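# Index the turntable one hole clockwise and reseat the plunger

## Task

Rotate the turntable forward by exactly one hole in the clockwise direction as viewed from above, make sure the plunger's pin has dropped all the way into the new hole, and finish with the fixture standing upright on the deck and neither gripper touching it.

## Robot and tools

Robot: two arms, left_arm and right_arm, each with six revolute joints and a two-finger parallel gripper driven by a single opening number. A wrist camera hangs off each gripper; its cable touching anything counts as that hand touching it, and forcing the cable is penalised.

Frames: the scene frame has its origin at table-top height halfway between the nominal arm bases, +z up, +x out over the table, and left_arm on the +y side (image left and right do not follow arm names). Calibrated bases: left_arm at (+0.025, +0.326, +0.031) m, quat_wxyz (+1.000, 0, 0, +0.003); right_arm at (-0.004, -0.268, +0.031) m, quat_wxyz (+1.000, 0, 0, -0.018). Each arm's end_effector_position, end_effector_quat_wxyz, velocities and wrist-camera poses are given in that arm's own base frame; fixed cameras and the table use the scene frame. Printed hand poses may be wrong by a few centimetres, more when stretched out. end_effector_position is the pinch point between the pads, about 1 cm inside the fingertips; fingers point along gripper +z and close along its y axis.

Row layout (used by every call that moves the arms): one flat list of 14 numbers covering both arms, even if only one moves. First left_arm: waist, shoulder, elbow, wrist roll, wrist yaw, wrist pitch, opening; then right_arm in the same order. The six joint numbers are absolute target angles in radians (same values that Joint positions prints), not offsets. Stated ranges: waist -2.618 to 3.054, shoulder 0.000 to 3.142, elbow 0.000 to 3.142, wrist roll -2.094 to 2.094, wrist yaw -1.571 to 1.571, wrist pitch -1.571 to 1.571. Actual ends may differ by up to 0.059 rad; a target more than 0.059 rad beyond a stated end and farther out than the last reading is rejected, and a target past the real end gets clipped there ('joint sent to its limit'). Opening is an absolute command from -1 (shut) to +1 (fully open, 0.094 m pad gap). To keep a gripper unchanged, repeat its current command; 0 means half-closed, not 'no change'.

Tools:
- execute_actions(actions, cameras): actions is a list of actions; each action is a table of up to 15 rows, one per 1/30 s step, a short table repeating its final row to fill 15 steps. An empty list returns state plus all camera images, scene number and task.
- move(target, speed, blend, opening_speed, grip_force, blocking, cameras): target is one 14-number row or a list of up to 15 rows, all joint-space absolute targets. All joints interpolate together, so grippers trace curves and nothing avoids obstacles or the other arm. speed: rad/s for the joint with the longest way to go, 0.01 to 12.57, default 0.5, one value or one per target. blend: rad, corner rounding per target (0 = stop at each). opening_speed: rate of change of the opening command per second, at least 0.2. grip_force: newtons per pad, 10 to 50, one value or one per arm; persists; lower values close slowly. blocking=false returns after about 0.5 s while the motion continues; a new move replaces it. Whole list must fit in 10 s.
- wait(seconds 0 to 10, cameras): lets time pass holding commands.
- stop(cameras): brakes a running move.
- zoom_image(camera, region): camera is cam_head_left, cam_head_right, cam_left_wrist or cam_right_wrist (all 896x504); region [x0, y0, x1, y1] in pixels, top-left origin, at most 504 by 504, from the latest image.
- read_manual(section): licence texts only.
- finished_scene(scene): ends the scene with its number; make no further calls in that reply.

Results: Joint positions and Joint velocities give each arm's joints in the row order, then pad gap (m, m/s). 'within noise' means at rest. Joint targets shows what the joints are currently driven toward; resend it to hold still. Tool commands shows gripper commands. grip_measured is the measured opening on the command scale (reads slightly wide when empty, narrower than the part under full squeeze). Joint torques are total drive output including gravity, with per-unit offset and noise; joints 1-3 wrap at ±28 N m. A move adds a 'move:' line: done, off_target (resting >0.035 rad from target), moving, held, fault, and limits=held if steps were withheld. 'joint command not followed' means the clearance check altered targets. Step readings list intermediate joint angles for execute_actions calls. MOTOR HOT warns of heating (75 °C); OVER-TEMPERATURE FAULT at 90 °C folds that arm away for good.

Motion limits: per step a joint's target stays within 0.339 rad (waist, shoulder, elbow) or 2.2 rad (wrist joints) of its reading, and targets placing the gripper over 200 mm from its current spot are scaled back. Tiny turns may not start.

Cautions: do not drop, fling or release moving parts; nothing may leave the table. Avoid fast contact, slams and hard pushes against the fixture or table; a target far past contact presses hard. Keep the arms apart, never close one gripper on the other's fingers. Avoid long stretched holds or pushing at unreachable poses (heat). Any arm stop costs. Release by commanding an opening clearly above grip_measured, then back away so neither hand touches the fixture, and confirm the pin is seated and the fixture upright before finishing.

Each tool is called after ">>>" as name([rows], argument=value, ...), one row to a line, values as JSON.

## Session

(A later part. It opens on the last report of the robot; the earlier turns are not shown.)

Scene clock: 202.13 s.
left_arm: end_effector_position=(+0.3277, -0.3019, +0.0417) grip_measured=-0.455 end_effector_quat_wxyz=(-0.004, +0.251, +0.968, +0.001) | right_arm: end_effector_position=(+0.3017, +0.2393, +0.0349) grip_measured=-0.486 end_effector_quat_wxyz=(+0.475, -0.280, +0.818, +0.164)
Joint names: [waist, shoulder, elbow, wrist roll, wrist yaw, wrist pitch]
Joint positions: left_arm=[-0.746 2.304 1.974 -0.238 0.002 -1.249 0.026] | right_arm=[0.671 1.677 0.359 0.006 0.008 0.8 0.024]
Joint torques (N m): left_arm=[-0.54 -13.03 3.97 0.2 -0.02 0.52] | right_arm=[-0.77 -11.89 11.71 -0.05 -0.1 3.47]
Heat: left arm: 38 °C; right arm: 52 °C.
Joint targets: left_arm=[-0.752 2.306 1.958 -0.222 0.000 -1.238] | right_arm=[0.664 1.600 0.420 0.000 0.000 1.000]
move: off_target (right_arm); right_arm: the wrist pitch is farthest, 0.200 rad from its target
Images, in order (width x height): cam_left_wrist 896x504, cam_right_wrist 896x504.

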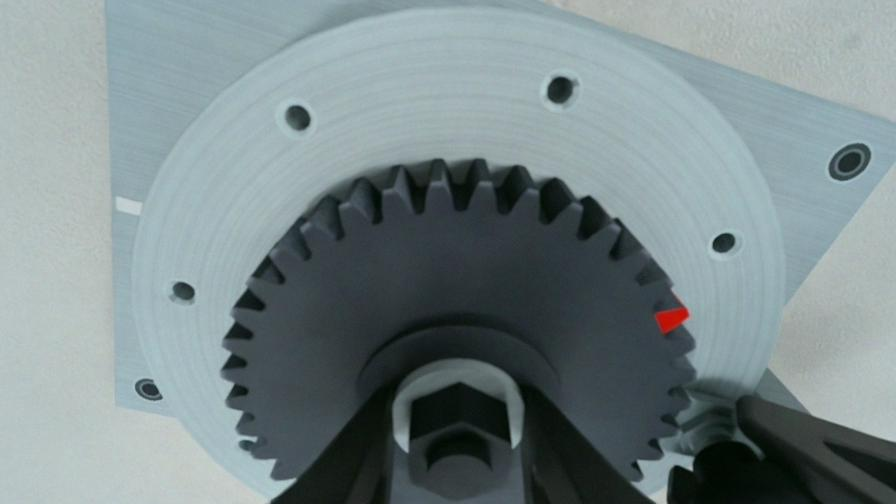

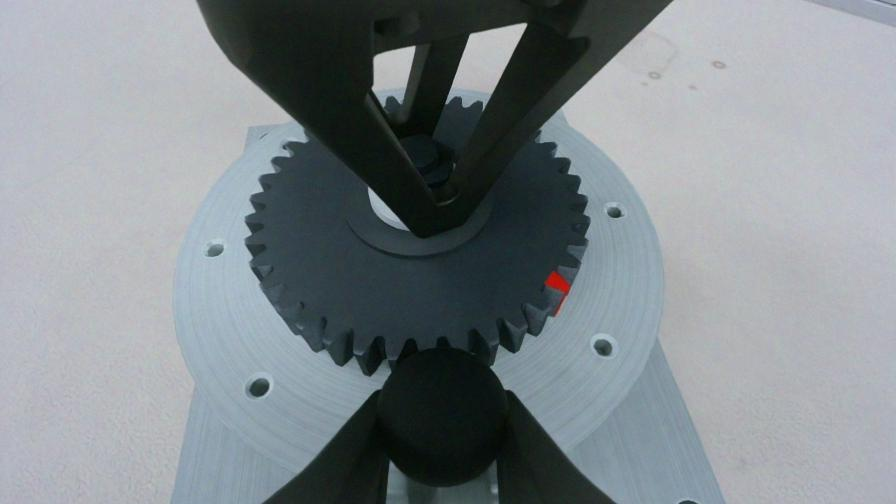

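>>> move([
  [-0.752,2.306,1.958,-0.222,0,-1.238,-0.95,0.664,1.75,0.350,0,0,0.88,-0.95],
  [-0.752,2.306,1.958,-0.222,0,-1.238,-0.95,0.664,1.75,0.350,0,0,0.88,0],
  [-0.752,2.306,1.958,-0.222,0,-1.238,0.0,0.664,1.75,0.35,0,0,0.88,0.05],
], speed=0.2, opening_speed=0.6, cameras=["cam_right_wrist"])

>>> move([
  [-0.752,2.33,2.249,-0.222,0,-1.493,0,0.688,1.35,0.23,0,0,0.64,0.05],
  [-0.745,1.69,1.70,0,0,-1.31,0,0.688,1.35,0.23,0,0,0.64,0.05],
], speed=0.6, cameras=["cam_left_wrist","cam_right_wrist"])

>>> zoom_image(camera="cam_left_wrist", region=[270, 0, 670, 320])

Scene clock: 218.17 s.
left_arm: end_effector_position=(+0.3277, -0.3019, +0.0417) grip_measured=-0.001 end_effector_quat_wxyz=(-0.004, +0.254, +0.967, +0.001) | right_arm: end_effector_position=(+0.3005, +0.2382, +0.0255) grip_measured=+0.048 end_effector_quat_wxyz=(+0.476, -0.280, +0.817, +0.164)
Joint names: [waist, shoulder, elbow, wrist roll, wrist yaw, wrist pitch]
Joint positions: left_arm=[-0.746 2.304 1.974 -0.233 0.001 -1.249 0.047] | right_arm=[0.671 1.732 0.341 0.006 0.008 0.876 0.049]
Joint torques (N m): left_arm=[-0.54 -13.03 3.93 0.13 -0.01 0.53] | right_arm=[-0.81 -4.46 6.09 -0.04 -0.09 1.71]
Heat: left arm: 38 °C; right arm: 53 °C.
Joint targets: left_arm=[-0.752 2.306 1.958 -0.222 0.000 -1.238] | right_arm=[0.664 1.750 0.350 0.000 0.000 0.880]
move: done
Images, in order (width x height): cam_right_wrist 896x504.

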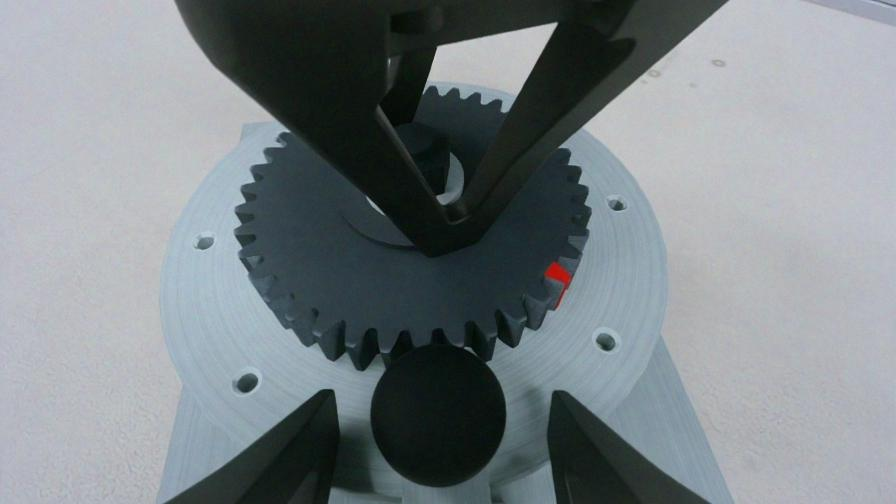

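Scene clock: 221.40 s.
left_arm: end_effector_position=(+0.2671, -0.2458, +0.2003) grip_measured=-0.001 end_effector_quat_wxyz=(+0.118, +0.356, +0.926, -0.048) | right_arm: end_effector_position=(+0.2711, +0.2181, +0.0651) grip_measured=+0.048 end_effector_quat_wxyz=(+0.489, -0.280, +0.808, +0.171)
Joint names: [waist, shoulder, elbow, wrist roll, wrist yaw, wrist pitch]
Joint positions: left_arm=[-0.746 1.706 1.716 -0.011 0.001 -1.326 0.047] | right_arm=[0.679 1.368 0.24 0.006 0.008 0.645 0.049]
Joint torques (N m): left_arm=[0.09 -9.54 4.18 0.14 -0.03 1.11] | right_arm=[0.85 -5.11 5.85 -0.04 -0.1 1.65]
Heat: left arm: 38 °C; right arm: 52 °C.
Joint targets: left_arm=[-0.745 1.690 1.700 0.000 0.000 -1.310] | right_arm=[0.688 1.350 0.230 0.000 0.000 0.640]
move: done
Images, in order (width x height): cam_left_wrist 896x504, cam_right_wrist 896x504.

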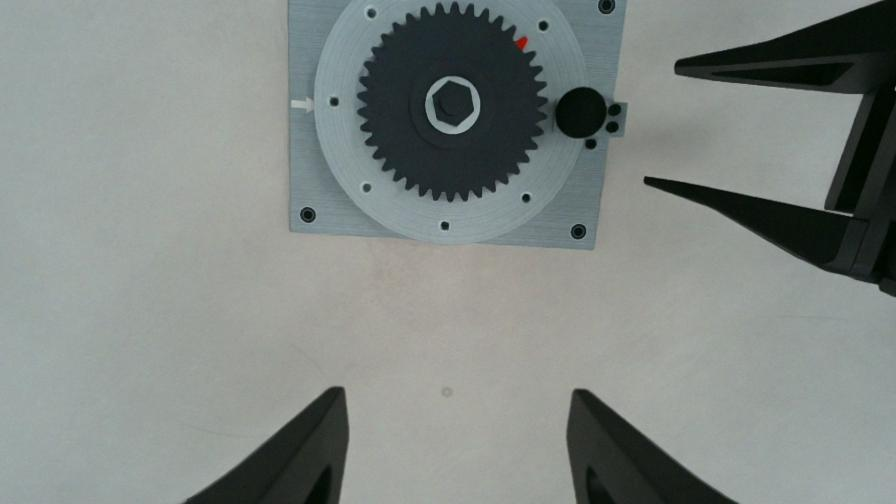

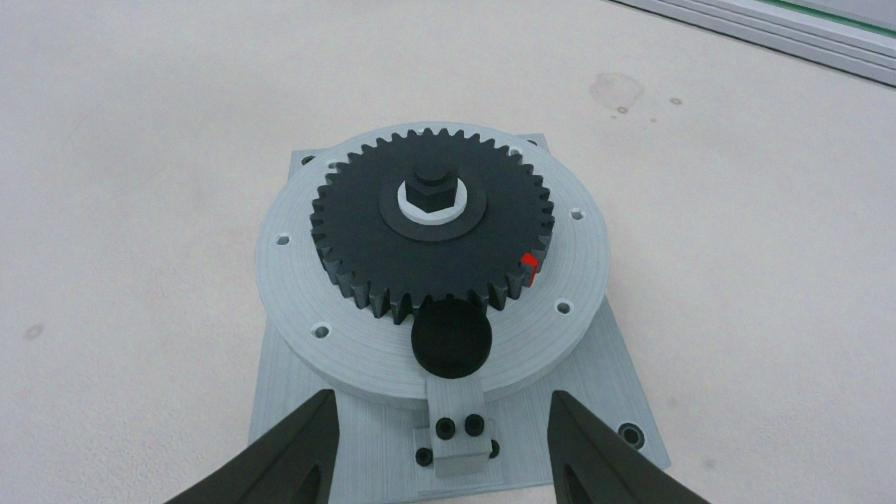

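Scaled by 1.260 from the camera's 896x504 image, which has a finer 1280x720 frame.

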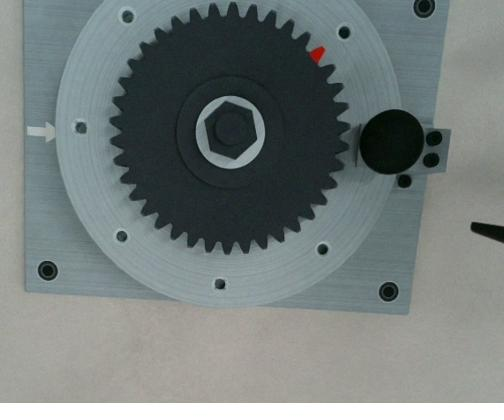

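>>> zoom_image(camera="cam_right_wrist", region=[350, 280, 560, 490])

>>> move([
  [-0.745,1.69,1.70,0,0,-1.31,0,0.678,1.41,0.15,0,0,0.60,0.05],
  [-0.745,1.69,1.70,0,0,-1.31,0,0.686,1.38,0.205,0,0,0.655,0.05],
], speed=0.4, cameras=["cam_right_wrist"])

>>> zoom_image(camera="cam_right_wrist", region=[350, 230, 560, 440])

Scaled by 2.400 from the camera's 896x504 image, which has a finer 1280x720 frame.

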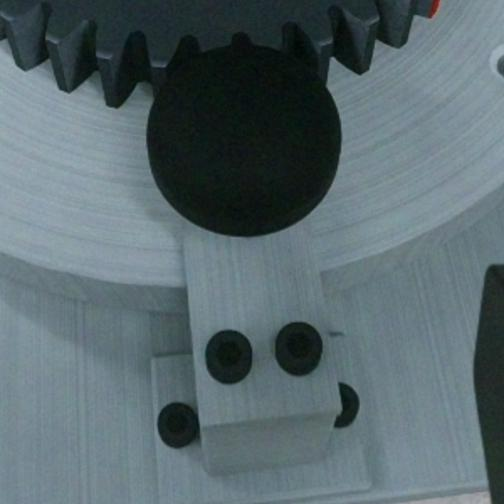

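Scene clock: 239.93 s.
left_arm: end_effector_position=(+0.2671, -0.2459, +0.2004) grip_measured=-0.001 end_effector_quat_wxyz=(+0.118, +0.357, +0.925, -0.048) | right_arm: end_effector_position=(+0.2563, +0.2062, +0.0351) grip_measured=+0.048 end_effector_quat_wxyz=(+0.453, -0.288, +0.829, +0.158)
Joint names: [waist, shoulder, elbow, wrist roll, wrist yaw, wrist pitch]
Joint positions: left_arm=[-0.746 1.706 1.716 -0.011 0.001 -1.326 0.047] | right_arm=[0.679 1.402 0.191 0.006 0.008 0.64 0.049]
Joint torques (N m): left_arm=[0.06 -9.5 4.16 0.13 -0.02 1.13] | right_arm=[0.64 -5.22 7.66 -0.03 -0.09 1.77]
Heat: left arm: 36 °C; right arm: 47 °C.
Joint targets: left_arm=[-0.745 1.690 1.700 0.000 0.000 -1.310] | right_arm=[0.686 1.380 0.205 0.000 0.000 0.655]
move: done
Images, in order (width x height): cam_right_wrist 896x504.

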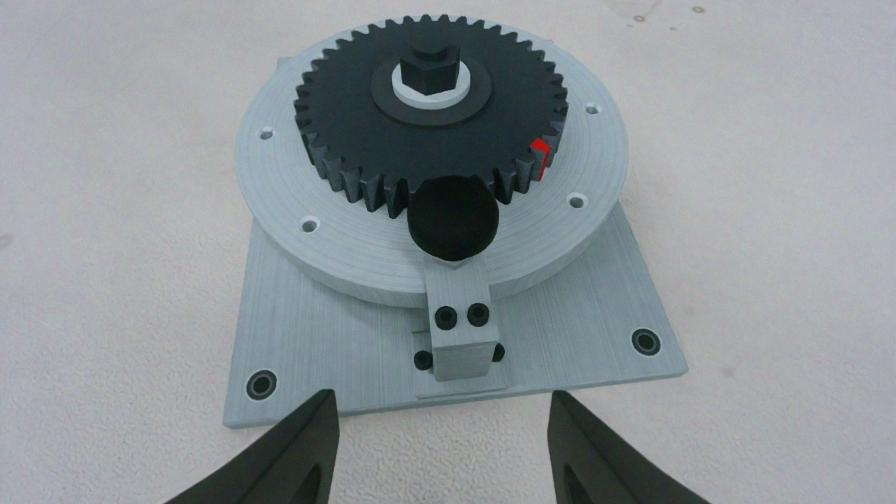

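Scaled by 2.400 from the camera's 896x504 image, which has a finer 1280x720 frame.

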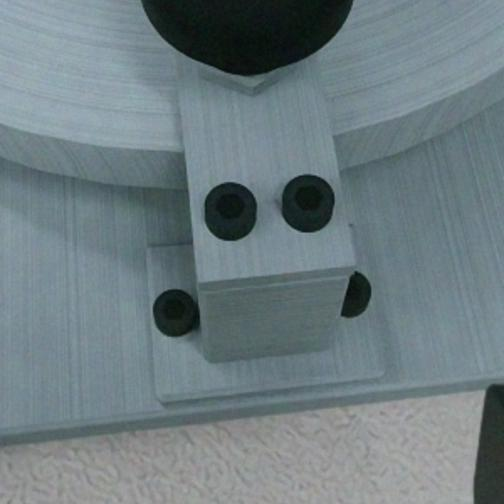

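>>> move(target=[-0.3,1.54,1.1,0,0,-0.7,0.2,0.5,1.15,0.30,0,0,0.72,0.05], speed=0.8)

>>> finished_scene(scene=2)

Scene clock: 259.27 s.
left_arm: end_effector_position=(+0.3472, -0.1061, +0.0989) grip_measured=+0.198 end_effector_quat_wxyz=(+0.197, +0.142, +0.970, -0.030) | right_arm: end_effector_position=(+0.3184, +0.1774, +0.1661) grip_measured=+0.048 end_effector_quat_wxyz=(+0.622, -0.188, +0.742, +0.161)
Joint names: [waist, shoulder, elbow, wrist roll, wrist yaw, wrist pitch]
Joint positions: left_arm=[-0.3 1.566 1.113 -0.009 -0.001 -0.717 0.056] | right_arm=[0.508 1.166 0.28 0.006 0.006 0.712 0.049]
Joint torques (N m): left_arm=[-0.03 -9.47 4.68 0.12 0 1.38] | right_arm=[-0.9 -4.12 9.95 -0.05 -0.07 1.86]
Heat: left arm: 35 °C; right arm: 45 °C.
Joint targets: left_arm=[-0.300 1.540 1.100 0.000 0.000 -0.700] | right_arm=[0.500 1.150 0.300 0.000 0.000 0.720]
move: done

The scene is finished: the task was done.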